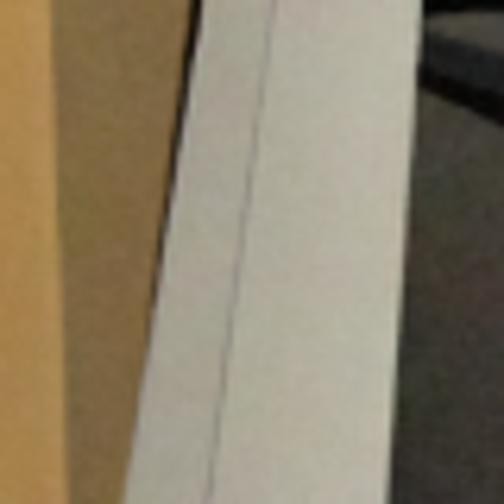

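Scaled by 6.300.

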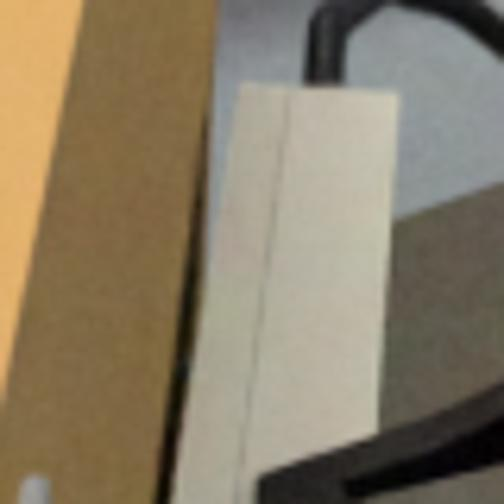

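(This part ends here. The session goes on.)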